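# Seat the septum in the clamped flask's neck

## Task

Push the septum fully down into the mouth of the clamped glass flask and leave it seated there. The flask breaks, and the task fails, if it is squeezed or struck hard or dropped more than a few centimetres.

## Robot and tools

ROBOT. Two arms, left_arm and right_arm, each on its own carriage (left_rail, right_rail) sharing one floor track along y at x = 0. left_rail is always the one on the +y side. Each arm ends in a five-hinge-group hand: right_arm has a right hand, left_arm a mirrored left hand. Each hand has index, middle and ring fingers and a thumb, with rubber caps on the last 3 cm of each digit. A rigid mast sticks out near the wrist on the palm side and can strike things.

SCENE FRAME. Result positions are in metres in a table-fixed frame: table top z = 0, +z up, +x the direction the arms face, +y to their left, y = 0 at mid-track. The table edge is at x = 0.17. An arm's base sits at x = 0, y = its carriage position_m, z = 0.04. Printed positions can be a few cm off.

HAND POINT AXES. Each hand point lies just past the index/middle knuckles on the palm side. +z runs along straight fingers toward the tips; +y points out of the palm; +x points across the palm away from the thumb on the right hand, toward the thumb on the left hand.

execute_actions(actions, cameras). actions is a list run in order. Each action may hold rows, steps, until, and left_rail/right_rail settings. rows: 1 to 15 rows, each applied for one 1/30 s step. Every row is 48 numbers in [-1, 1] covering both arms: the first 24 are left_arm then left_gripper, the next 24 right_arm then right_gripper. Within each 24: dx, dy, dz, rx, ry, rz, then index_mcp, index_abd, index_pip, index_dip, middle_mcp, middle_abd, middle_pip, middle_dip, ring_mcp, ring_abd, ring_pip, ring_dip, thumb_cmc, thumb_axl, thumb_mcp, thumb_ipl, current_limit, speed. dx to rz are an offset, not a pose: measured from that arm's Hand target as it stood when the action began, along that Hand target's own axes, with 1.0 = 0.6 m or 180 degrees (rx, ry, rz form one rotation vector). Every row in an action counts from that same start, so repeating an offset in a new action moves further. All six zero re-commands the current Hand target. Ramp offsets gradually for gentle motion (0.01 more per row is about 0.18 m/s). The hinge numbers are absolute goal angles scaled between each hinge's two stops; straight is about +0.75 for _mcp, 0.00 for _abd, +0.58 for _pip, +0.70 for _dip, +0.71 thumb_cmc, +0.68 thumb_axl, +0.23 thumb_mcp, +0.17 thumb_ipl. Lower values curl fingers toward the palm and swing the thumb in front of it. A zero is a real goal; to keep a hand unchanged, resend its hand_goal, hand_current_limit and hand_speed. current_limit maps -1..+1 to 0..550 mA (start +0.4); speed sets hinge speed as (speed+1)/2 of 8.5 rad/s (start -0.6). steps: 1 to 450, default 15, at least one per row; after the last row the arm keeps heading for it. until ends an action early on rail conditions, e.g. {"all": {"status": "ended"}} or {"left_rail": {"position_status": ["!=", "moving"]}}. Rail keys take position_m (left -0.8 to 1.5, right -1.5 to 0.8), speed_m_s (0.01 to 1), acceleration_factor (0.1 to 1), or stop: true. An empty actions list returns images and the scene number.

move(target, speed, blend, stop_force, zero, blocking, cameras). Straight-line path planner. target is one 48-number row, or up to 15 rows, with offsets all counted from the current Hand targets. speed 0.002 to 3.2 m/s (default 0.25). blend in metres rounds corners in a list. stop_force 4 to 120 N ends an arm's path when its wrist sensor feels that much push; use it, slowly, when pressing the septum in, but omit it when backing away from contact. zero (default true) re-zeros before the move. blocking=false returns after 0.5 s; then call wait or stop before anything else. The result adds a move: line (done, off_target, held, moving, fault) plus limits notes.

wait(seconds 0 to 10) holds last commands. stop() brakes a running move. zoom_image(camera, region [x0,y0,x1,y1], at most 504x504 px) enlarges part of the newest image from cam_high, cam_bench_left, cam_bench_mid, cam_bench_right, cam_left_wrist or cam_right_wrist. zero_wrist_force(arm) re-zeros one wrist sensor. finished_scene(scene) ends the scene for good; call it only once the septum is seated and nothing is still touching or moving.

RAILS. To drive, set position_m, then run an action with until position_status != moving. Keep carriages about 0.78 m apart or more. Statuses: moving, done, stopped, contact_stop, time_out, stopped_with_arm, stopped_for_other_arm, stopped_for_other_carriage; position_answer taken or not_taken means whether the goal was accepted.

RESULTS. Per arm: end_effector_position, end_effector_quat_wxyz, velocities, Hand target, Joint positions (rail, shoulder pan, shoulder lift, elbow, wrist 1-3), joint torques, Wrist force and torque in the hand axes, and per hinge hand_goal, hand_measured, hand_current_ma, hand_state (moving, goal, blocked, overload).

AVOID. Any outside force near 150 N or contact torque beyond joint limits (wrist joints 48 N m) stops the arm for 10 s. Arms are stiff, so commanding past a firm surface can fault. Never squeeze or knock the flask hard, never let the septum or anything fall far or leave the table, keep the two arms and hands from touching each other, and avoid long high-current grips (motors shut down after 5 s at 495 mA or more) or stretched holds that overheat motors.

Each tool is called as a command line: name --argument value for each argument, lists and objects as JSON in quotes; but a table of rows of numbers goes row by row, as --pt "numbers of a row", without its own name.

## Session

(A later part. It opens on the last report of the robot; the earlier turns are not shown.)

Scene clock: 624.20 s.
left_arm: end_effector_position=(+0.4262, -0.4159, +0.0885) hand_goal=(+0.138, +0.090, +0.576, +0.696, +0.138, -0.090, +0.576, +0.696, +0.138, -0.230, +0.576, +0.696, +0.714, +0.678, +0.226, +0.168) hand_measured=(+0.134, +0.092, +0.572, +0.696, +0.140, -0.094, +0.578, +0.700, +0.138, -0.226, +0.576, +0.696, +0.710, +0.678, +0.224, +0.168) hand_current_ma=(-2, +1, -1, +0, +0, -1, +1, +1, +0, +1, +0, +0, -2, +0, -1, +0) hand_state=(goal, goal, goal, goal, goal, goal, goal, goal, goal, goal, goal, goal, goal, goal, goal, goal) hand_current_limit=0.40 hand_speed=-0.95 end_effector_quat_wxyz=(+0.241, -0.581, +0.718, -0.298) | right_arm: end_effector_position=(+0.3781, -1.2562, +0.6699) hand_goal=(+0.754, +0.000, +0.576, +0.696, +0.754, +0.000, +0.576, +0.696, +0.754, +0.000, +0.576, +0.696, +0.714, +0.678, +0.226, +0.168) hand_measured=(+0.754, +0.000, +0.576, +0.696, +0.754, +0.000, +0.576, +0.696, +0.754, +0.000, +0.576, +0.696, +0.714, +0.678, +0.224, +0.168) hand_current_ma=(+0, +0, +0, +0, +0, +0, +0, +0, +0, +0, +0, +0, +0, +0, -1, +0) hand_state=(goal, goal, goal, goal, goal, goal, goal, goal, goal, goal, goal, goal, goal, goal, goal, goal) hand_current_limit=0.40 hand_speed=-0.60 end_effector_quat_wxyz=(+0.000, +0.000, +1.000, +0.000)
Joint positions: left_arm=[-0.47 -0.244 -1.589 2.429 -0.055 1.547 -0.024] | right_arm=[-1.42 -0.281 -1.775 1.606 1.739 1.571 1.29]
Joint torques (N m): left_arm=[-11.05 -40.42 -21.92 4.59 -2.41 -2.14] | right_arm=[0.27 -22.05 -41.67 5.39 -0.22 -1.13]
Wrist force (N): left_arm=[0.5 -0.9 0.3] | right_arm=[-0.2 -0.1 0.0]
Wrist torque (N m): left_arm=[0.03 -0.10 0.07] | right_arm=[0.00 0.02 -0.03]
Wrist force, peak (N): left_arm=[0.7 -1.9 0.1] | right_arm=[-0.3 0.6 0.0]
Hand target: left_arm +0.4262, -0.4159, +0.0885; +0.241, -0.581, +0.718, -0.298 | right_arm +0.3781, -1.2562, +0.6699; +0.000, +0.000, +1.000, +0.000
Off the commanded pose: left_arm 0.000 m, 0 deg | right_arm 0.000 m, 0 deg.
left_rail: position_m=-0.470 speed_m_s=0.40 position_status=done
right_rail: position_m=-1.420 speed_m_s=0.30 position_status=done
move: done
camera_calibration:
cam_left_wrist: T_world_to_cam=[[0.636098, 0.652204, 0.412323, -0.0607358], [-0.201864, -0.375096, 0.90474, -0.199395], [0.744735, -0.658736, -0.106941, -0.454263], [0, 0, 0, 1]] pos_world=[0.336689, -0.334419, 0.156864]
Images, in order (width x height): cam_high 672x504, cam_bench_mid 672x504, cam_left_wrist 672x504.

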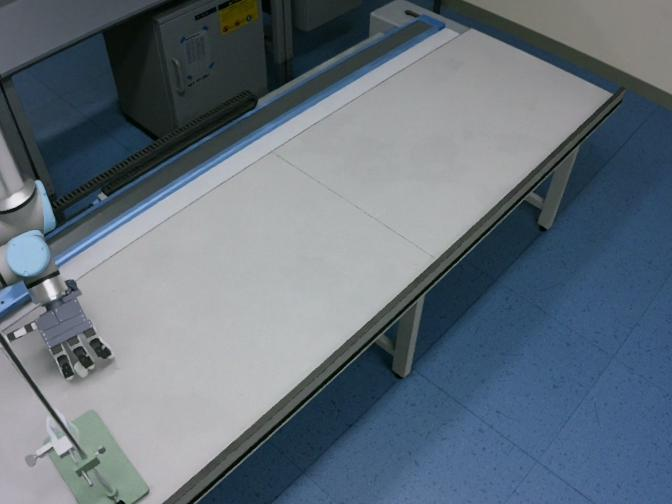

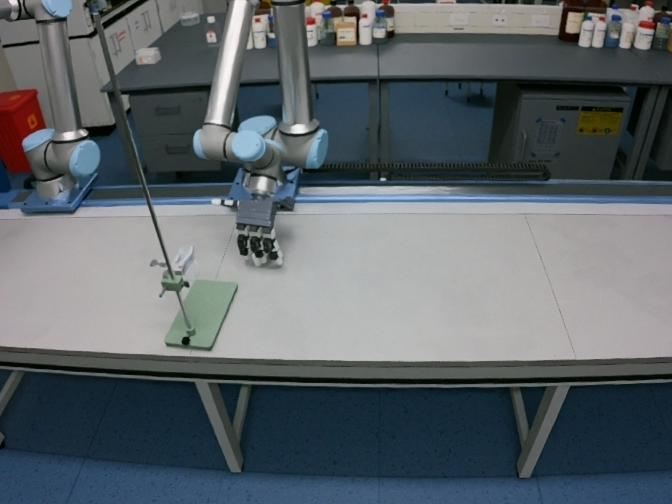

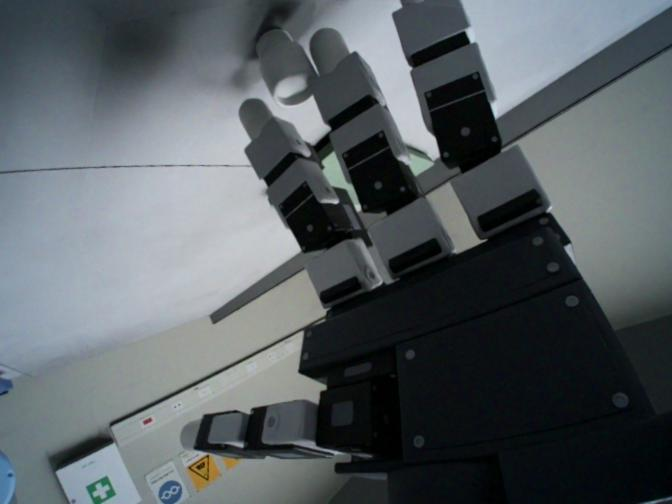

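move --pt "-0.0038 0.0026 -0.0026 0 0 0 0.1376 0.09 0.576 0.696 0.1376 -0.09 0.576 0.696 0.1376 -0.23 0.576 0.696 0.714 0.678 0.226 0.168 0.4 -0.95 0 0 0 0 0 0 0.754 0 0.576 0.696 0.754 0 0.576 0.696 0.754 0 0.576 0.696 0.714 0.678 0.226 0.168 0.4 -0.6" --speed 0.02

move --pt "0 0 0 0 0 0 0.1376 0.035 0.576 0.696 0.1376 -0.035 0.576 0.696 0.1376 -0.23 0.576 0.696 0.714 0.678 0.226 0.168 0.4 -0.97 0 0 0 0 0 0 0.754 0 0.576 0.696 0.754 0 0.576 0.696 0.754 0 0.576 0.696 0.714 0.678 0.226 0.168 0.4 -0.6" --speed 0.02 --cameras '["cam_left_wrist","cam_high"]'

zoom_image --camera "cam_left_wrist" --region '[220, 0, 360, 150]'

zoom_image --camera "cam_high" --region '[50, 330, 110, 390]'

Scene clock: 644.57 s.
left_arm: end_effector_position=(+0.4246, -0.4133, +0.0885) hand_goal=(+0.138, +0.090, +0.576, +0.696, +0.138, -0.090, +0.576, +0.696, +0.138, -0.230, +0.576, +0.696, +0.714, +0.678, +0.226, +0.168) hand_measured=(+0.134, +0.092, +0.572, +0.696, +0.140, -0.092, +0.578, +0.700, +0.138, -0.226, +0.576, +0.696, +0.710, +0.678, +0.224, +0.168) hand_current_ma=(-2, +1, -1, +0, +0, -1, +1, +1, +0, +1, +0, +0, -2, +0, -1, +0) hand_state=(goal, goal, goal, goal, goal, goal, goal, goal, goal, goal, goal, goal, goal, goal, goal, goal) hand_current_limit=0.40 hand_speed=-0.95 end_effector_quat_wxyz=(+0.241, -0.581, +0.718, -0.298) | right_arm: end_effector_position=(+0.3781, -1.2562, +0.6699) hand_goal=(+0.754, +0.000, +0.576, +0.696, +0.754, +0.000, +0.576, +0.696, +0.754, +0.000, +0.576, +0.696, +0.714, +0.678, +0.226, +0.168) hand_measured=(+0.754, +0.000, +0.576, +0.696, +0.754, +0.000, +0.576, +0.696, +0.754, +0.000, +0.576, +0.696, +0.714, +0.678, +0.224, +0.168) hand_current_ma=(+0, +0, +0, +0, +0, +0, +0, +0, +0, +0, +0, +0, +0, +0, -1, +0) hand_state=(goal, goal, goal, goal, goal, goal, goal, goal, goal, goal, goal, goal, goal, goal, goal, goal) hand_current_limit=0.40 hand_speed=-0.60 end_effector_quat_wxyz=(+0.000, +0.000, +1.000, +0.000)
Joint positions: left_arm=[-0.47 -0.236 -1.591 2.431 -0.055 1.552 -0.019] | right_arm=[-1.42 -0.281 -1.775 1.606 1.739 1.571 1.29]
Joint torques (N m): left_arm=[8.47 -40.53 -22.83 2.16 3.51 2.2] | right_arm=[0.24 -21.87 -42.78 5.35 -0.32 -0.92]
Wrist force (N): left_arm=[0.6 -1.8 0.2] | right_arm=[-0.4 0.0 -0.2]
Wrist torque (N m): left_arm=[-0.07 -0.12 -0.08] | right_arm=[0.01 0.05 -0.04]
Wrist force, peak (N): left_arm=[0.7 -1.9 0.4] | right_arm=[-0.5 0.5 0.0]
Hand target: left_arm +0.4245, -0.4132, +0.0885; +0.241, -0.581, +0.718, -0.298 | right_arm +0.3781, -1.2562, +0.6699; +0.000, +0.000, +1.000, +0.000
Off the commanded pose: left_arm 0.000 m, 0 deg | right_arm 0.000 m, 0 deg.
left_rail: position_m=-0.470 speed_m_s=0.40 position_status=done
right_rail: position_m=-1.420 speed_m_s=0.30 position_status=done
move: done

Scene clock: 645.23 s.
left_arm: end_effector_position=(+0.4245, -0.4132, +0.0885) hand_goal=(+0.138, +0.036, +0.576, +0.696, +0.138, -0.034, +0.576, +0.696, +0.138, -0.230, +0.576, +0.696, +0.714, +0.678, +0.226, +0.168) hand_measured=(+0.134, +0.040, +0.572, +0.696, +0.140, -0.040, +0.578, +0.700, +0.138, -0.226, +0.576, +0.696, +0.710, +0.678, +0.224, +0.168) hand_current_ma=(-2, +1, -1, +0, +0, -2, +1, +1, +0, +1, +0, +0, -2, +0, -1, +0) hand_state=(goal, goal, goal, goal, goal, goal, goal, goal, goal, goal, goal, goal, goal, goal, goal, goal) hand_current_limit=0.40 hand_speed=-0.97 end_effector_quat_wxyz=(+0.241, -0.581, +0.718, -0.298) | right_arm: end_effector_position=(+0.3781, -1.2562, +0.6699) hand_goal=(+0.754, +0.000, +0.576, +0.696, +0.754, +0.000, +0.576, +0.696, +0.754, +0.000, +0.576, +0.696, +0.714, +0.678, +0.226, +0.168) hand_measured=(+0.754, +0.000, +0.576, +0.696, +0.754, +0.000, +0.576, +0.696, +0.754, +0.000, +0.576, +0.696, +0.714, +0.678, +0.224, +0.168) hand_current_ma=(+0, +0, +0, +0, +0, +0, +0, +0, +0, +0, +0, +0, +0, +0, -1, +0) hand_state=(goal, goal, goal, goal, goal, goal, goal, goal, goal, goal, goal, goal, goal, goal, goal, goal) hand_current_limit=0.40 hand_speed=-0.60 end_effector_quat_wxyz=(+0.000, +0.000, +1.000, +0.000)
Joint positions: left_arm=[-0.47 -0.236 -1.591 2.431 -0.055 1.552 -0.019] | right_arm=[-1.42 -0.281 -1.775 1.606 1.739 1.571 1.29]
Joint torques (N m): left_arm=[9.85 -42.35 -22.94 -0.65 3.58 2.05] | right_arm=[2.36 -21.26 -41.75 5.34 -0.32 -1.03]
Wrist force (N): left_arm=[0.6 -1.5 0.2] | right_arm=[0.0 -0.2 -0.1]
Wrist torque (N m): left_arm=[-0.01 -0.13 -0.09] | right_arm=[-0.02 0.00 -0.01]
Wrist force, peak (N): left_arm=[1.1 -1.6 0.3] | right_arm=[0.0 0.6 -0.3]
Hand target: left_arm +0.4245, -0.4132, +0.0885; +0.241, -0.581, +0.718, -0.298 | right_arm +0.3781, -1.2562, +0.6699; +0.000, +0.000, +1.000, +0.000
Off the commanded pose: left_arm 0.000 m, 0 deg | right_arm 0.000 m, 0 deg.
left_rail: position_m=-0.470 speed_m_s=0.40 position_status=done
right_rail: position_m=-1.420 speed_m_s=0.30 position_status=done
move: done
camera_calibration:
cam_left_wrist: T_world_to_cam=[[0.636098, 0.652204, 0.412323, -0.0614153], [-0.201864, -0.375096, 0.90474, -0.198725], [0.744735, -0.658736, -0.106941, -0.451218], [0, 0, 0, 1]] pos_world=[0.334989, -0.331719, 0.156864]
Images, in order (width x height): cam_high 672x504, cam_left_wrist 672x504.

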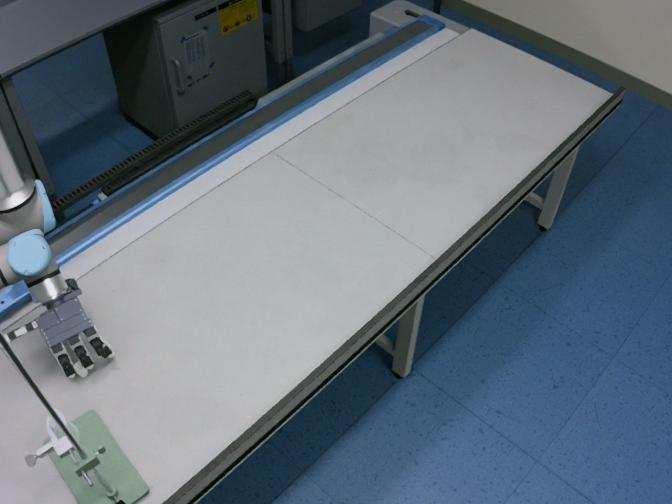

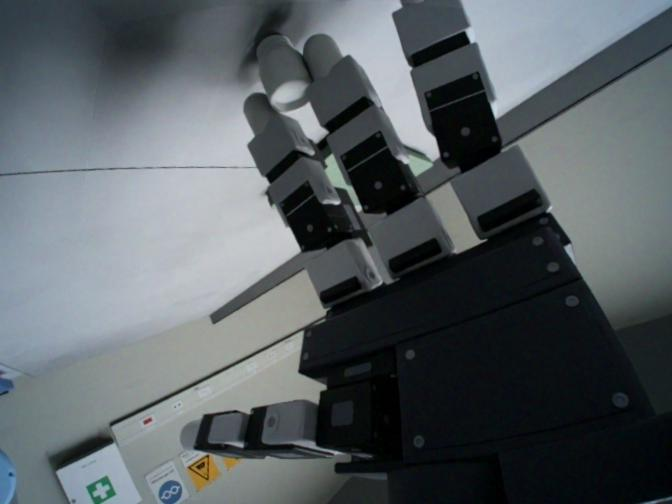

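Scaled by 3.360 from the camera's 672x504 image, which has a finer 960x720 frame.

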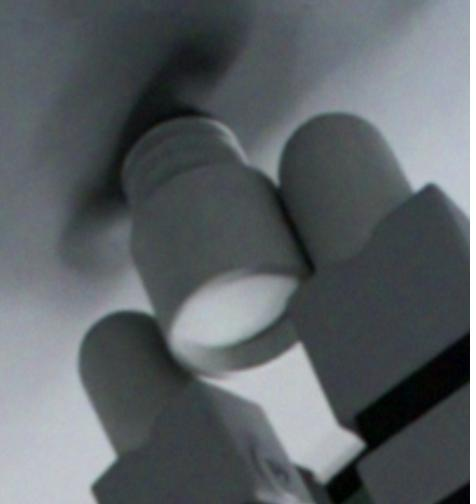

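Scaled by 8.400 from the camera's 672x504 image, which has a finer 960x720 frame.

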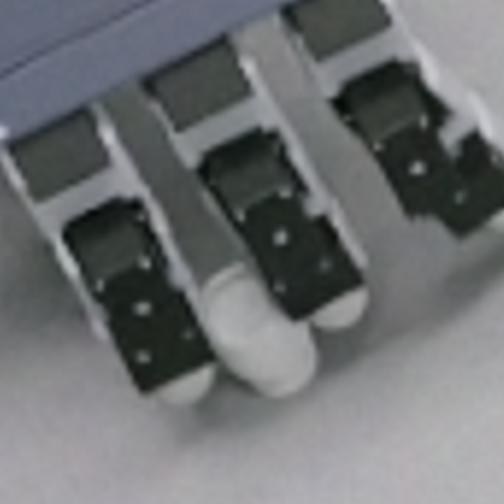

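move --pt "0 0 0 0 0 0 0.1376 0.0 0.576 0.696 0.1376 0.0 0.576 0.696 0.1376 -0.23 0.576 0.696 0.714 0.678 0.226 0.168 0.4 -0.97 0 0 0 0 0 0 0.754 0 0.576 0.696 0.754 0 0.576 0.696 0.754 0 0.576 0.696 0.714 0.678 0.226 0.168 0.4 -0.6" --speed 0.02 --cameras '["cam_left_wrist"]'

zoom_image --camera "cam_left_wrist" --region '[220, 0, 360, 150]'

move --pt "0 0 0 0 0 0 0.1376 -0.2 0.576 0.696 0.1376 0.2 0.576 0.696 0.1376 -0.23 0.576 0.696 0.714 0.678 0.226 0.168 0.55 -0.95 0 0 0 0 0 0 0.754 0 0.576 0.696 0.754 0 0.576 0.696 0.754 0 0.576 0.696 0.714 0.678 0.226 0.168 0.4 -0.6" --speed 0.02 --cameras '["cam_left_wrist"]'

zoom_image --camera "cam_left_wrist" --region '[220, 0, 360, 150]'

Scene clock: 657.20 s.
left_arm: end_effector_position=(+0.4245, -0.4132, +0.0885) hand_goal=(+0.138, +0.000, +0.576, +0.696, +0.138, +0.000, +0.576, +0.696, +0.138, -0.230, +0.576, +0.696, +0.714, +0.678, +0.226, +0.168) hand_measured=(+0.134, +0.028, +0.572, +0.696, +0.140, -0.032, +0.578, +0.700, +0.138, -0.226, +0.576, +0.696, +0.710, +0.678, +0.224, +0.168) hand_current_ma=(-2, +22, -1, +0, +0, -29, +1, +1, +0, +1, +0, +0, -2, +0, -1, +0) hand_state=(goal, blocked, goal, goal, goal, blocked, goal, goal, goal, goal, goal, goal, goal, goal, goal, goal) hand_current_limit=0.40 hand_speed=-0.97 end_effector_quat_wxyz=(+0.241, -0.581, +0.718, -0.298) | right_arm: end_effector_position=(+0.3781, -1.2562, +0.6699) hand_goal=(+0.754, +0.000, +0.576, +0.696, +0.754, +0.000, +0.576, +0.696, +0.754, +0.000, +0.576, +0.696, +0.714, +0.678, +0.226, +0.168) hand_measured=(+0.754, +0.000, +0.576, +0.696, +0.754, +0.000, +0.576, +0.696, +0.754, +0.000, +0.576, +0.696, +0.714, +0.678, +0.224, +0.168) hand_current_ma=(+0, +0, +0, +0, +0, +0, +0, +0, +0, +0, +0, +0, +0, +0, -1, +0) hand_state=(goal, goal, goal, goal, goal, goal, goal, goal, goal, goal, goal, goal, goal, goal, goal, goal) hand_current_limit=0.40 hand_speed=-0.60 end_effector_quat_wxyz=(+0.000, +0.000, +1.000, +0.000)
Joint positions: left_arm=[-0.47 -0.236 -1.591 2.431 -0.055 1.552 -0.019] | right_arm=[-1.42 -0.281 -1.775 1.606 1.739 1.571 1.29]
Joint torques (N m): left_arm=[10.67 -42.53 -21.8 -1.15 3.67 1.75] | right_arm=[0.78 -22.03 -41.21 5.34 -0.4 -1.07]
Wrist force (N): left_arm=[0.7 -1.3 0.5] | right_arm=[-0.3 0.2 -0.3]
Wrist torque (N m): left_arm=[-0.03 -0.12 -0.09] | right_arm=[0.07 0.05 -0.02]
Wrist force, peak (N): left_arm=[0.5 -2.0 0.3] | right_arm=[0.2 -0.2 -0.6]
Hand target: left_arm +0.4245, -0.4132, +0.0885; +0.241, -0.581, +0.718, -0.298 | right_arm +0.3781, -1.2562, +0.6699; +0.000, +0.000, +1.000, +0.000
Off the commanded pose: left_arm 0.000 m, 0 deg | right_arm 0.000 m, 0 deg.
left_rail: position_m=-0.470 speed_m_s=0.40 position_status=done
right_rail: position_m=-1.420 speed_m_s=0.30 position_status=done
move: done
camera_calibration:
cam_left_wrist: T_world_to_cam=[[0.636098, 0.652204, 0.412323, -0.0614153], [-0.201864, -0.375096, 0.90474, -0.198725], [0.744735, -0.658736, -0.106941, -0.451218], [0, 0, 0, 1]] pos_world=[0.334989, -0.331719, 0.156864]
Images, in order (width x height): cam_left_wrist 672x504.

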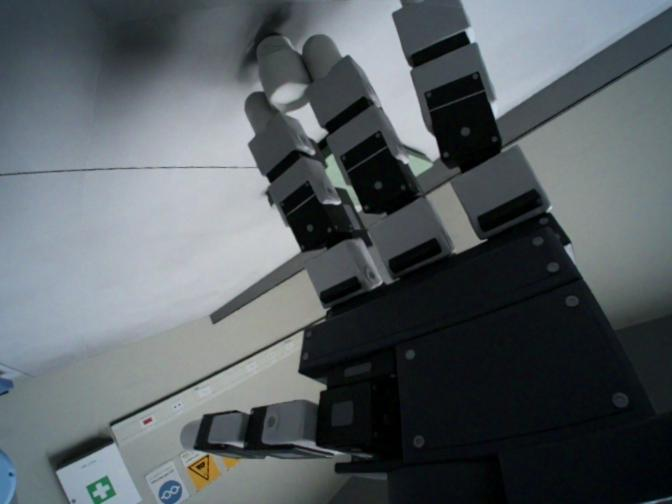

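Scaled by 3.360 from the camera's 672x504 image, which has a finer 960x720 frame.

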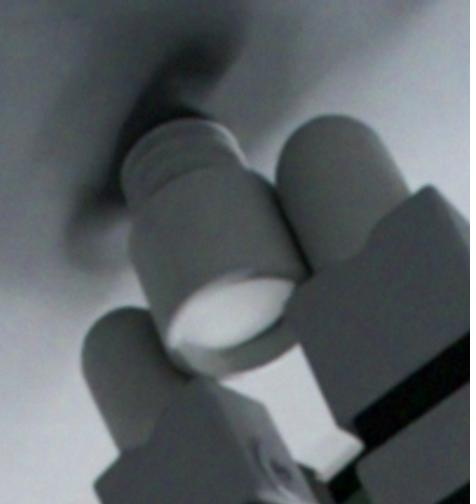

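Scene clock: 657.70 s.
left_arm: end_effector_position=(+0.4245, -0.4132, +0.0885) hand_goal=(+0.138, -0.200, +0.576, +0.696, +0.138, +0.200, +0.576, +0.696, +0.138, -0.230, +0.576, +0.696, +0.714, +0.678, +0.226, +0.168) hand_measured=(+0.134, +0.014, +0.572, +0.696, +0.140, -0.032, +0.578, +0.700, +0.138, -0.226, +0.576, +0.696, +0.710, +0.678, +0.224, +0.168) hand_current_ma=(-2, +217, -1, +0, +0, -278, +1, +1, +0, +1, +0, +0, -2, +0, -1, +0) hand_state=(goal, moving, goal, goal, goal, moving, goal, goal, goal, goal, goal, goal, goal, goal, goal, goal) hand_current_limit=0.55 hand_speed=-0.95 end_effector_quat_wxyz=(+0.241, -0.581, +0.718, -0.298) | right_arm: end_effector_position=(+0.3781, -1.2562, +0.6699) hand_goal=(+0.754, +0.000, +0.576, +0.696, +0.754, +0.000, +0.576, +0.696, +0.754, +0.000, +0.576, +0.696, +0.714, +0.678, +0.226, +0.168) hand_measured=(+0.754, +0.000, +0.576, +0.696, +0.754, +0.000, +0.576, +0.696, +0.754, +0.000, +0.576, +0.696, +0.714, +0.678, +0.224, +0.168) hand_current_ma=(+0, +0, +0, +0, +0, +0, +0, +0, +0, +0, +0, +0, +0, +0, -1, +0) hand_state=(goal, goal, goal, goal, goal, goal, goal, goal, goal, goal, goal, goal, goal, goal, goal, goal) hand_current_limit=0.40 hand_speed=-0.60 end_effector_quat_wxyz=(+0.000, +0.000, +1.000, +0.000)
Joint positions: left_arm=[-0.47 -0.236 -1.591 2.431 -0.055 1.552 -0.019] | right_arm=[-1.42 -0.281 -1.775 1.606 1.739 1.571 1.29]
Joint torques (N m): left_arm=[9.54 -41.9 -22.07 -1.11 3.29 1.91] | right_arm=[-0.18 -22.4 -42.21 5.44 -0.31 -0.86]
Wrist force (N): left_arm=[0.9 -1.3 0.4] | right_arm=[-0.2 0.3 -0.2]
Wrist torque (N m): left_arm=[-0.02 -0.15 -0.07] | right_arm=[0.05 0.04 -0.02]
Wrist force, peak (N): left_arm=[0.8 -1.8 0.2] | right_arm=[0.0 0.3 -0.5]
Hand target: left_arm +0.4245, -0.4132, +0.0885; +0.241, -0.581, +0.718, -0.298 | right_arm +0.3781, -1.2562, +0.6699; +0.000, +0.000, +1.000, +0.000
Off the commanded pose: left_arm 0.000 m, 0 deg | right_arm 0.000 m, 0 deg.
left_rail: position_m=-0.470 speed_m_s=0.40 position_status=done
right_rail: position_m=-1.420 speed_m_s=0.30 position_status=done
move: done
camera_calibration:
cam_left_wrist: T_world_to_cam=[[0.636098, 0.652204, 0.412323, -0.0614153], [-0.201864, -0.375096, 0.90474, -0.198725], [0.744735, -0.658736, -0.106941, -0.451218], [0, 0, 0, 1]] pos_world=[0.334989, -0.331719, 0.156864]
Images, in order (width x height): cam_left_wrist 672x504.

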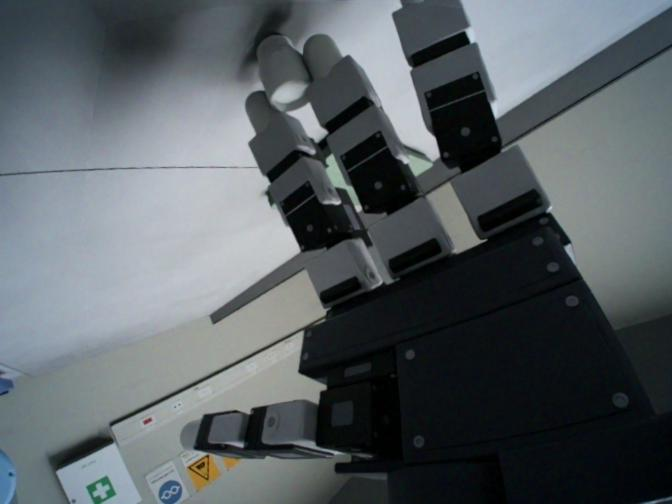

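Scaled by 3.360 from the camera's 672x504 image, which has a finer 960x720 frame.

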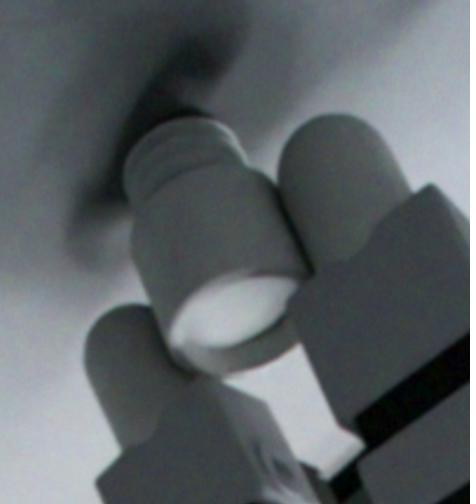

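move --pt "0 -0.3536 -0.3536 0 0 0 0.1376 -0.2 0.576 0.696 0.1376 0.2 0.576 0.696 0.1376 -0.23 0.576 0.696 0.714 0.678 0.226 0.168 0.55 -0.95 0 0 0 0 0 0 0.754 0 0.576 0.696 0.754 0 0.576 0.696 0.754 0 0.576 0.696 0.714 0.678 0.226 0.168 0.4 -0.6" --pt "0.1493 -0.6427 -0.0443 0 0 0 0.1376 -0.2 0.576 0.696 0.1376 0.2 0.576 0.696 0.1376 -0.23 0.576 0.696 0.714 0.678 0.226 0.168 0.55 -0.95 0 0 0 0 0 0 0.754 0 0.576 0.696 0.754 0 0.576 0.696 0.754 0 0.576 0.696 0.714 0.678 0.226 0.168 0.4 -0.6" --pt "0.1493 -0.5973 0.0010 0 0 0 0.1376 -0.2 0.576 0.696 0.1376 0.2 0.576 0.696 0.1376 -0.23 0.576 0.696 0.714 0.678 0.226 0.168 0.55 -0.95 0 0 0 0 0 0 0.754 0 0.576 0.696 0.754 0 0.576 0.696 0.754 0 0.576 0.696 0.714 0.678 0.226 0.168 0.4 -0.6" --blend '[0.03,0,0]' --speed '[0.12,0.12,0.04]' --cameras '["cam_left_wrist","cam_bench_mid","cam_bench_right","cam_high"]'

zoom_image --camera "cam_left_wrist" --region '[230, 0, 320, 100]'

zoom_image --camera "cam_bench_mid" --region '[160, 225, 200, 265]'

zoom_image --camera "cam_bench_right" --region '[570, 300, 610, 340]'

zoom_image --camera "cam_high" --region '[35, 395, 75, 435]'

Scene clock: 686.17 s.
left_arm: end_effector_position=(+0.6541, -0.5536, +0.3418) hand_goal=(+0.138, -0.200, +0.576, +0.696, +0.138, +0.200, +0.576, +0.696, +0.138, -0.230, +0.576, +0.696, +0.714, +0.678, +0.226, +0.168) hand_measured=(+0.134, +0.006, +0.572, +0.696, +0.140, -0.030, +0.578, +0.700, +0.138, -0.226, +0.576, +0.696, +0.708, +0.678, +0.224, +0.168) hand_current_ma=(-2, +426, -1, +0, +0, -426, +1, +1, +0, +1, +0, +0, -2, +0, -1, +0) hand_state=(goal, blocked, goal, goal, goal, blocked, goal, goal, goal, goal, goal, goal, goal, goal, goal, goal) hand_current_limit=0.55 hand_speed=-0.95 end_effector_quat_wxyz=(+0.241, -0.581, +0.718, -0.298) | right_arm: end_effector_position=(+0.3781, -1.2562, +0.6699) hand_goal=(+0.754, +0.000, +0.576, +0.696, +0.754, +0.000, +0.576, +0.696, +0.754, +0.000, +0.576, +0.696, +0.714, +0.678, +0.226, +0.168) hand_measured=(+0.754, +0.000, +0.576, +0.696, +0.754, +0.000, +0.576, +0.696, +0.754, +0.000, +0.576, +0.696, +0.714, +0.678, +0.224, +0.168) hand_current_ma=(+0, +0, +0, +0, +0, +0, +0, +0, +0, +0, +0, +0, +0, +0, -1, +0) hand_state=(goal, goal, goal, goal, goal, goal, goal, goal, goal, goal, goal, goal, goal, goal, goal, goal) hand_current_limit=0.40 hand_speed=-0.60 end_effector_quat_wxyz=(+0.000, +0.000, +1.000, +0.000)
Joint positions: left_arm=[-0.47 -0.392 -1.473 1.776 0.491 1.442 -0.13] | right_arm=[-1.42 -0.281 -1.775 1.606 1.739 1.571 1.29]
Joint torques (N m): left_arm=[-10.52 -35.77 -36.24 -2.02 -2.59 -1.84] | right_arm=[0.06 -21.86 -42.46 5.72 -0.29 -1.13]
Wrist force (N): left_arm=[-0.1 -0.8 0.4] | right_arm=[-0.2 0.3 -0.2]
Wrist torque (N m): left_arm=[0.04 -0.04 0.04] | right_arm=[0.05 0.03 -0.02]
Wrist force, peak (N): left_arm=[0.9 -1.8 1.4] | right_arm=[-0.5 0.5 -0.3]
Hand target: left_arm +0.6541, -0.5536, +0.3416; +0.241, -0.581, +0.718, -0.298 | right_arm +0.3781, -1.2562, +0.6699; +0.000, +0.000, +1.000, +0.000
Off the commanded pose: left_arm 0.000 m, 0 deg | right_arm 0.000 m, 0 deg.
left_rail: position_m=-0.470 speed_m_s=0.40 position_status=done
right_rail: position_m=-1.420 speed_m_s=0.30 position_status=done
move: done
camera_calibration:
cam_left_wrist: T_world_to_cam=[[0.636098, 0.652204, 0.412323, -0.220335], [-0.201864, -0.375096, 0.90474, -0.434211], [0.744735, -0.658736, -0.106941, -0.687608], [0, 0, 0, 1]] pos_world=[0.564589, -0.472119, 0.410164]
Images, in order (width x height): cam_high 672x504, cam_bench_mid 672x504, cam_bench_right 672x504, cam_left_wrist 672x504.

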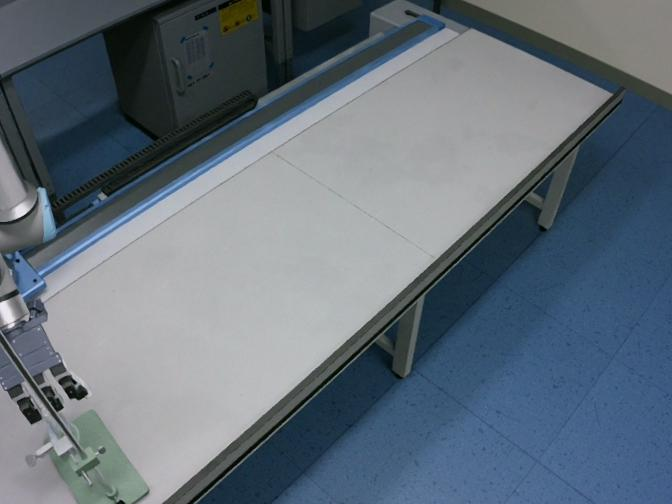

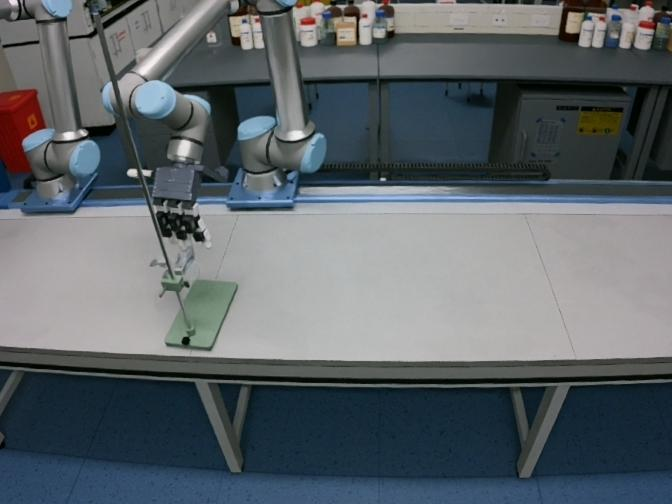

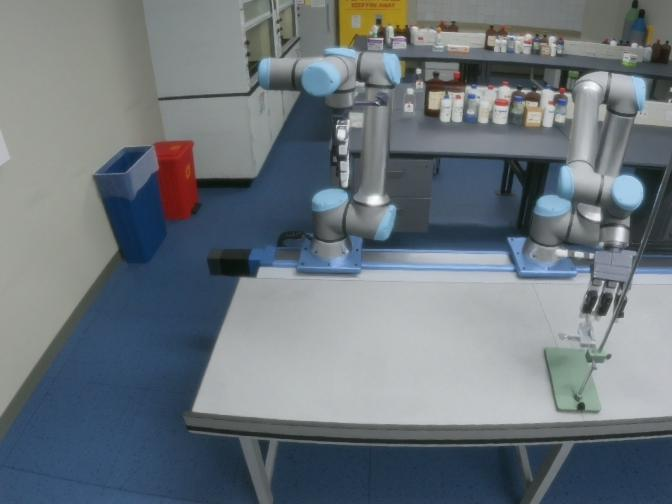

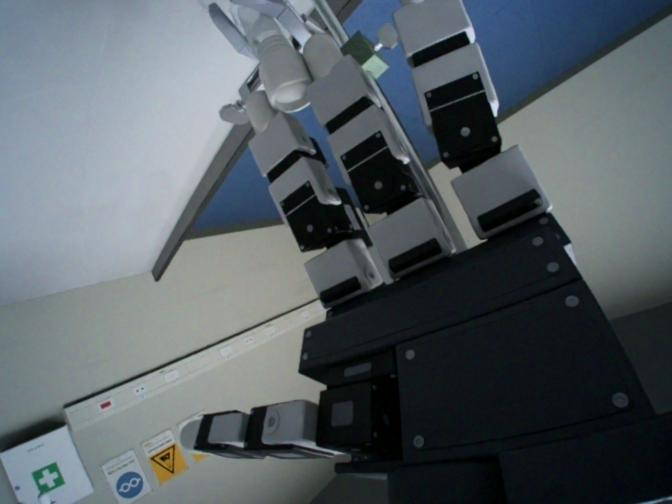

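Scaled by 5.040 from the camera's 672x504 image, which has a finer 960x720 frame.

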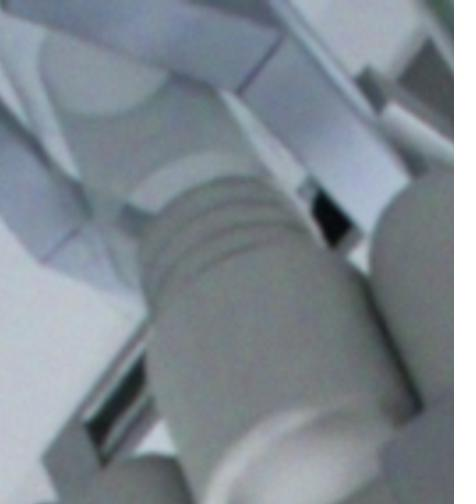

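Scaled by 12.600 from the camera's 672x504 image, which has a finer 960x720 frame.

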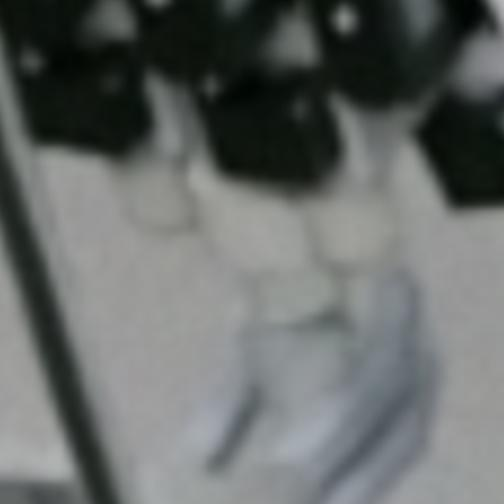

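Scaled by 12.600 from the camera's 672x504 image, which has a finer 960x720 frame.

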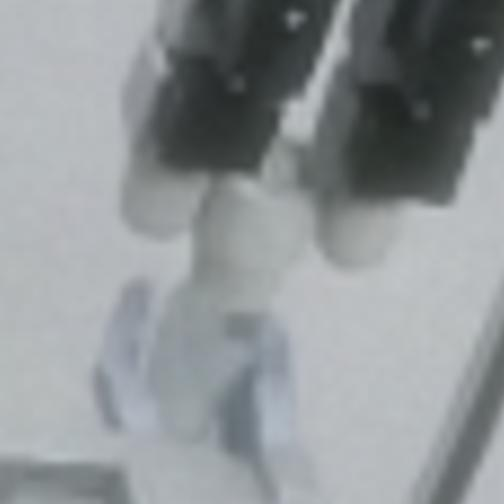

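Scaled by 12.600 from the camera's 672x504 image, which has a finer 960x720 frame.

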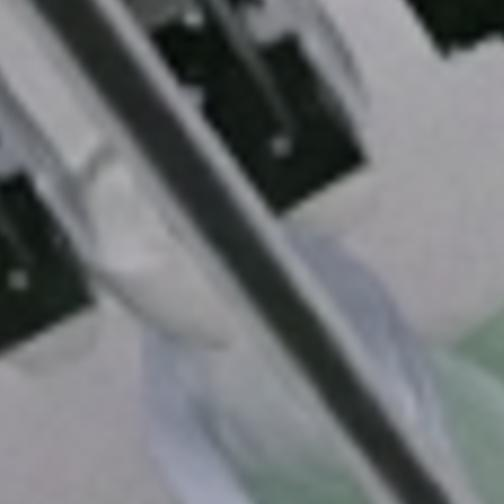

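zoom_image --camera "cam_left_wrist" --region '[245, 20, 300, 70]'

zoom_image --camera "cam_bench_mid" --region '[172, 240, 196, 264]'

zoom_image --camera "cam_bench_right" --region '[574, 312, 598, 336]'

Scaled by 9.164 from the camera's 672x504 image, which has a finer 960x720 frame.

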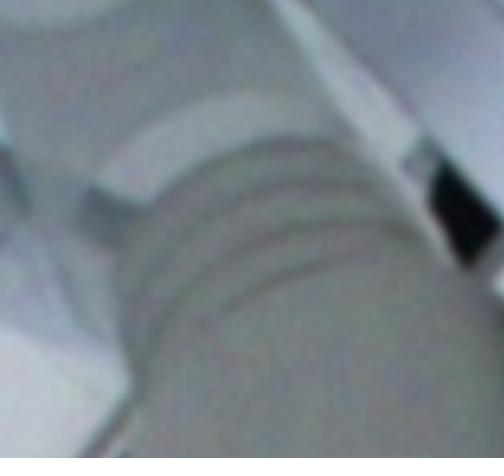

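Scaled by 21.000 from the camera's 672x504 image, which has a finer 960x720 frame.

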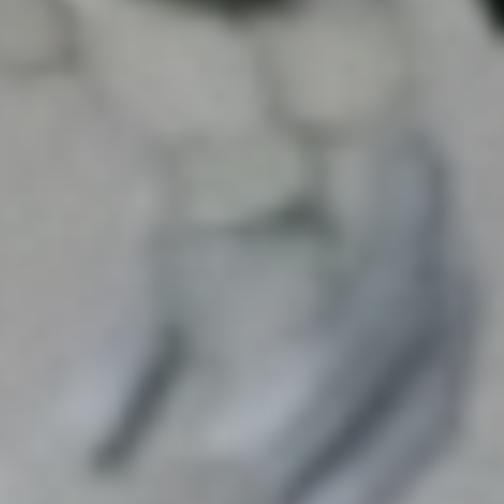

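Scaled by 21.000 from the camera's 672x504 image, which has a finer 960x720 frame.

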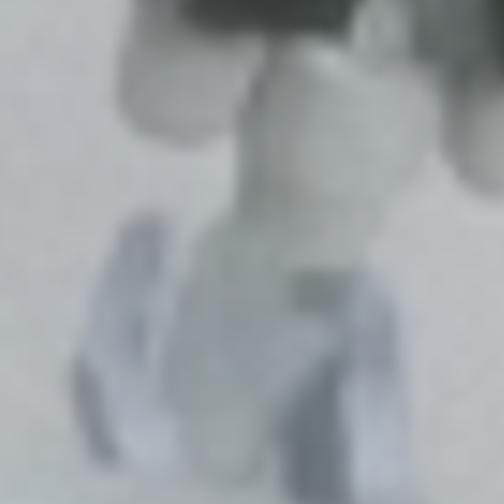

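move --target '[0,0.0177,0.0177,0,0,0,0.1376,-0.2,0.576,0.696,0.1376,0.2,0.576,0.696,0.1376,-0.23,0.576,0.696,0.714,0.678,0.226,0.168,0.55,-0.95,0,0,0,0,0,0,0.754,0,0.576,0.696,0.754,0,0.576,0.696,0.754,0,0.576,0.696,0.714,0.678,0.226,0.168,0.4,-0.6]' --speed 0.006 --stop_force 4 --cameras '["cam_left_wrist","cam_bench_mid","cam_bench_right"]'

zoom_image --camera "cam_left_wrist" --region '[245, 20, 300, 70]'

zoom_image --camera "cam_bench_mid" --region '[172, 240, 196, 264]'

zoom_image --camera "cam_bench_right" --region '[574, 312, 598, 336]'

Scene clock: 725.00 s.
left_arm: end_effector_position=(+0.6541, -0.5536, +0.3353) hand_goal=(+0.138, -0.200, +0.576, +0.696, +0.138, +0.200, +0.576, +0.696, +0.138, -0.230, +0.576, +0.696, +0.714, +0.678, +0.226, +0.168) hand_measured=(+0.138, +0.006, +0.576, +0.696, +0.144, -0.030, +0.580, +0.700, +0.138, -0.226, +0.576, +0.696, +0.708, +0.678, +0.224, +0.168) hand_current_ma=(+0, +426, +0, +0, +3, -426, +1, +1, +0, +1, +0, +0, -2, +0, -1, +0) hand_state=(goal, blocked, goal, goal, goal, blocked, goal, goal, goal, goal, goal, goal, goal, goal, goal, goal) hand_current_limit=0.55 hand_speed=-0.95 end_effector_quat_wxyz=(+0.241, -0.581, +0.718, -0.298) | right_arm: end_effector_position=(+0.3781, -1.2562, +0.6699) hand_goal=(+0.754, +0.000, +0.576, +0.696, +0.754, +0.000, +0.576, +0.696, +0.754, +0.000, +0.576, +0.696, +0.714, +0.678, +0.226, +0.168) hand_measured=(+0.754, +0.000, +0.576, +0.696, +0.754, +0.000, +0.576, +0.696, +0.754, +0.000, +0.576, +0.696, +0.714, +0.678, +0.224, +0.168) hand_current_ma=(+0, +0, +0, +0, +0, +0, +0, +0, +0, +0, +0, +0, +0, +0, -1, +0) hand_state=(goal, goal, goal, goal, goal, goal, goal, goal, goal, goal, goal, goal, goal, goal, goal, goal) hand_current_limit=0.40 hand_speed=-0.60 end_effector_quat_wxyz=(+0.000, +0.000, +1.000, +0.000)
Joint positions: left_arm=[-0.47 -0.392 -1.47 1.784 0.479 1.442 -0.13] | right_arm=[-1.42 -0.281 -1.775 1.606 1.739 1.571 1.29]
Joint torques (N m): left_arm=[-6.8 -62.25 -46.95 4.76 -2.55 0.22] | right_arm=[1.23 -20.68 -42.18 5.42 -0.25 -1.09]
Wrist force (N): left_arm=[0.6 -4.1 -1.6] | right_arm=[-0.4 0.0 -0.2]
Wrist torque (N m): left_arm=[0.17 -0.08 0.08] | right_arm=[0.02 0.05 -0.04]
Wrist force, peak (N): left_arm=[0.8 -5.2 -2.8] | right_arm=[0.1 0.4 -0.8]
Hand target: left_arm +0.6541, -0.5536, +0.3353; +0.241, -0.581, +0.718, -0.298 (not the last commanded pose) | right_arm +0.3781, -1.2562, +0.6699; +0.000, +0.000, +1.000, +0.000
Off the commanded pose: left_arm 0.009 m, 0 deg | right_arm 0.000 m, 0 deg.
left_rail: position_m=-0.470 speed_m_s=0.40 position_status=done
right_rail: position_m=-1.420 speed_m_s=0.30 position_status=done
move: contact (left_arm)
camera_calibration:
cam_left_wrist: T_world_to_cam=[[0.636085, 0.65218, 0.41238, -0.217683], [-0.201904, -0.375138, 0.904713, -0.428317], [0.744735, -0.658736, -0.106942, -0.688302], [0, 0, 0, 1]] pos_world=[0.564589, -0.472119, 0.403664]
Images, in order (width x height): cam_bench_mid 672x504, cam_bench_right 672x504, cam_left_wrist 672x504.

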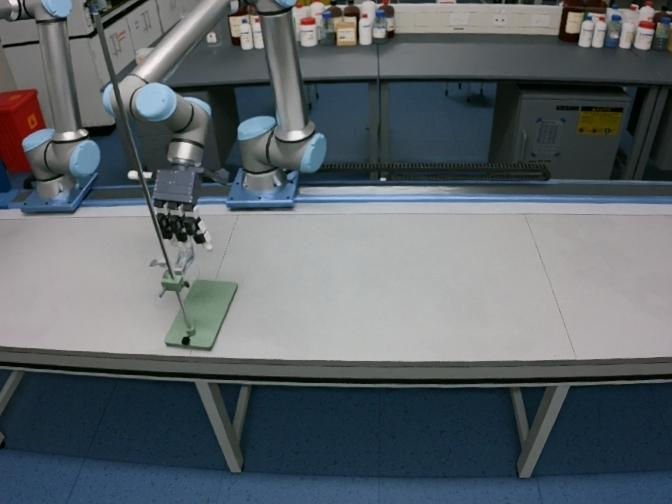

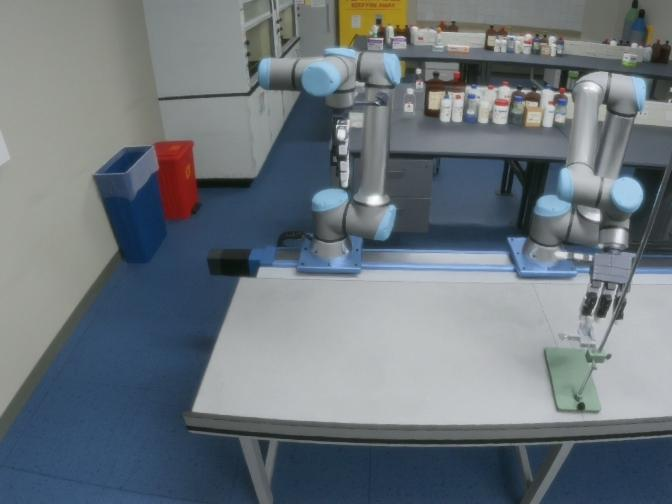

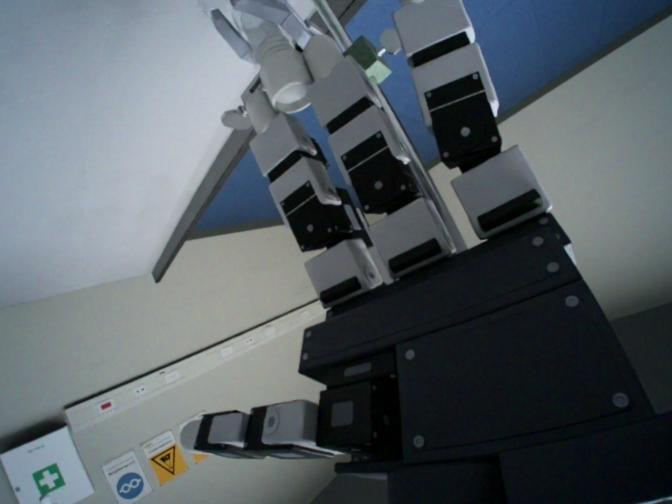

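Scaled by 9.164 from the camera's 672x504 image, which has a finer 960x720 frame.

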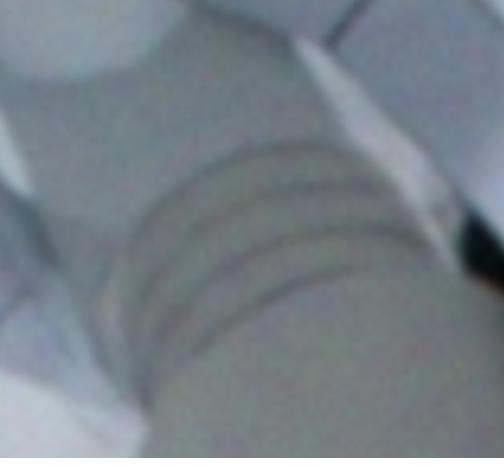

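Scaled by 21.000 from the camera's 672x504 image, which has a finer 960x720 frame.

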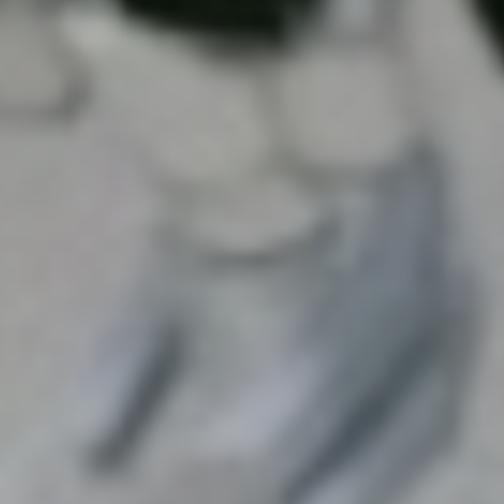

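Scaled by 21.000 from the camera's 672x504 image, which has a finer 960x720 frame.

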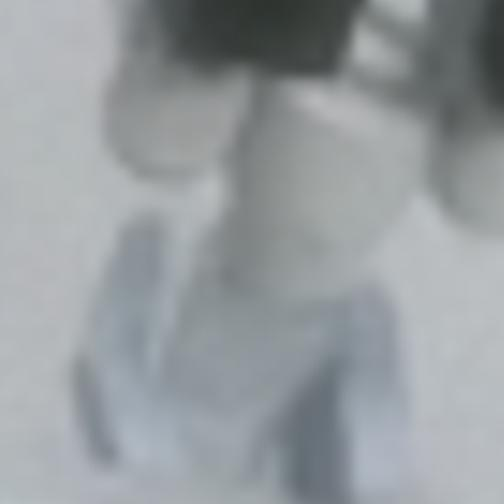

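move --target '[0,0.0094,0.0094,0,0,0,0.1376,-0.2,0.576,0.696,0.1376,0.2,0.576,0.696,0.1376,-0.23,0.576,0.696,0.714,0.678,0.226,0.168,0.55,-0.95,0,0,0,0,0,0,0.754,0,0.576,0.696,0.754,0,0.576,0.696,0.754,0,0.576,0.696,0.714,0.678,0.226,0.168,0.4,-0.6]' --speed 0.005 --stop_force 8 --zero false --cameras '["cam_left_wrist","cam_bench_mid"]'

zoom_image --camera "cam_left_wrist" --region '[235, 20, 315, 100]'

zoom_image --camera "cam_bench_mid" --region '[168, 236, 196, 264]'

Scene clock: 744.27 s.
left_arm: end_effector_position=(+0.6541, -0.5536, +0.3341) hand_goal=(+0.138, -0.200, +0.576, +0.696, +0.138, +0.200, +0.576, +0.696, +0.138, -0.230, +0.576, +0.696, +0.714, +0.678, +0.226, +0.168) hand_measured=(+0.146, +0.006, +0.580, +0.696, +0.150, -0.030, +0.582, +0.700, +0.138, -0.226, +0.576, +0.696, +0.708, +0.678, +0.224, +0.168) hand_current_ma=(+4, +426, +1, +0, +7, -426, +3, +1, +0, +1, +0, +0, -2, +0, -1, +0) hand_state=(goal, blocked, goal, goal, goal, blocked, goal, goal, goal, goal, goal, goal, goal, goal, goal, goal) hand_current_limit=0.55 hand_speed=-0.95 end_effector_quat_wxyz=(+0.241, -0.581, +0.718, -0.298) | right_arm: end_effector_position=(+0.3781, -1.2562, +0.6699) hand_goal=(+0.754, +0.000, +0.576, +0.696, +0.754, +0.000, +0.576, +0.696, +0.754, +0.000, +0.576, +0.696, +0.714, +0.678, +0.226, +0.168) hand_measured=(+0.754, +0.000, +0.576, +0.696, +0.754, +0.000, +0.576, +0.696, +0.754, +0.000, +0.576, +0.696, +0.714, +0.678, +0.224, +0.168) hand_current_ma=(+0, +0, +0, +0, +0, +0, +0, +0, +0, +0, +0, +0, +0, +0, -1, +0) hand_state=(goal, goal, goal, goal, goal, goal, goal, goal, goal, goal, goal, goal, goal, goal, goal, goal) hand_current_limit=0.40 hand_speed=-0.60 end_effector_quat_wxyz=(+0.000, +0.000, +1.000, +0.000)
Joint positions: left_arm=[-0.47 -0.392 -1.469 1.786 0.477 1.442 -0.13] | right_arm=[-1.42 -0.281 -1.775 1.606 1.739 1.571 1.29]
Joint torques (N m): left_arm=[-6.69 -58.2 -43.58 5.46 -2.45 0.25] | right_arm=[0.15 -21.03 -42.05 5.78 -0.18 -1.09]
Wrist force (N): left_arm=[2.3 -7.1 -3.9] | right_arm=[-0.1 0.0 -0.1]
Wrist torque (N m): left_arm=[0.35 0.03 0.06] | right_arm=[0.01 0.00 -0.01]
Wrist force, peak (N): left_arm=[2.1 -8.3 -5.0] | right_arm=[-0.3 0.6 -0.1]
Hand target: left_arm +0.6541, -0.5536, +0.3341; +0.241, -0.581, +0.718, -0.298 (not the last commanded pose) | right_arm +0.3781, -1.2562, +0.6699; +0.000, +0.000, +1.000, +0.000
Off the commanded pose: left_arm 0.007 m, 0 deg | right_arm 0.000 m, 0 deg.
left_rail: position_m=-0.470 speed_m_s=0.40 position_status=done
right_rail: position_m=-1.420 speed_m_s=0.30 position_status=done
move: contact (left_arm)
camera_calibration:
cam_left_wrist: T_world_to_cam=[[0.635981, 0.652237, 0.41245, -0.21713], [-0.202147, -0.375, 0.904716, -0.42703], [0.744759, -0.658757, -0.106646, -0.688573], [0, 0, 0, 1]] pos_world=[0.564588, -0.472119, 0.402463]
Images, in order (width x height): cam_bench_mid 672x504, cam_left_wrist 672x504.

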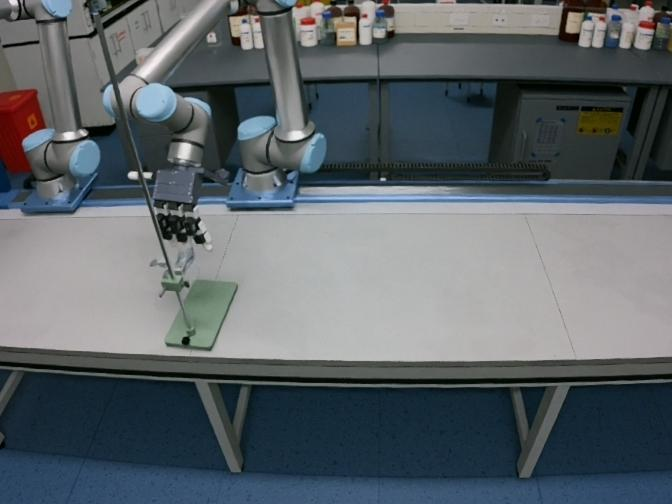

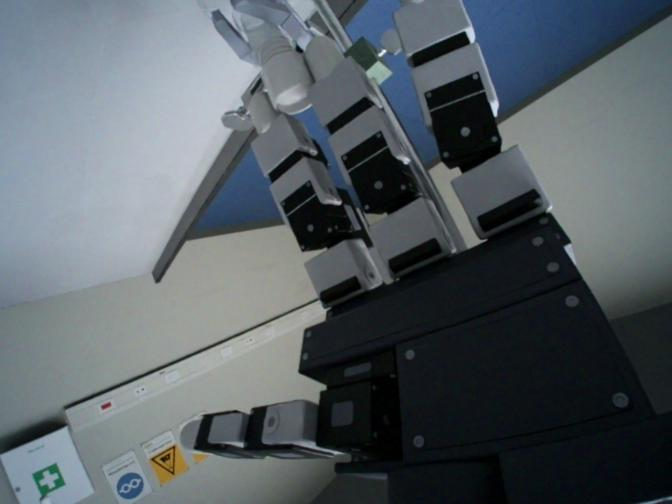

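Scaled by 6.300 from the camera's 672x504 image, which has a finer 960x720 frame.

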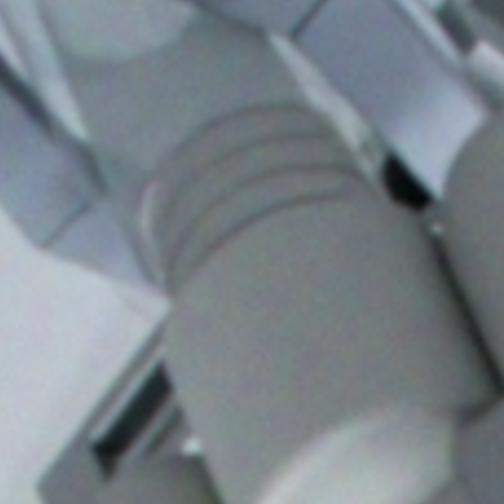

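Scaled by 18.000 from the camera's 672x504 image, which has a finer 960x720 frame.

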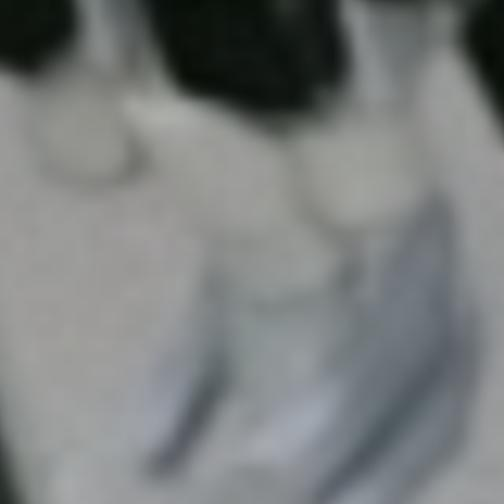

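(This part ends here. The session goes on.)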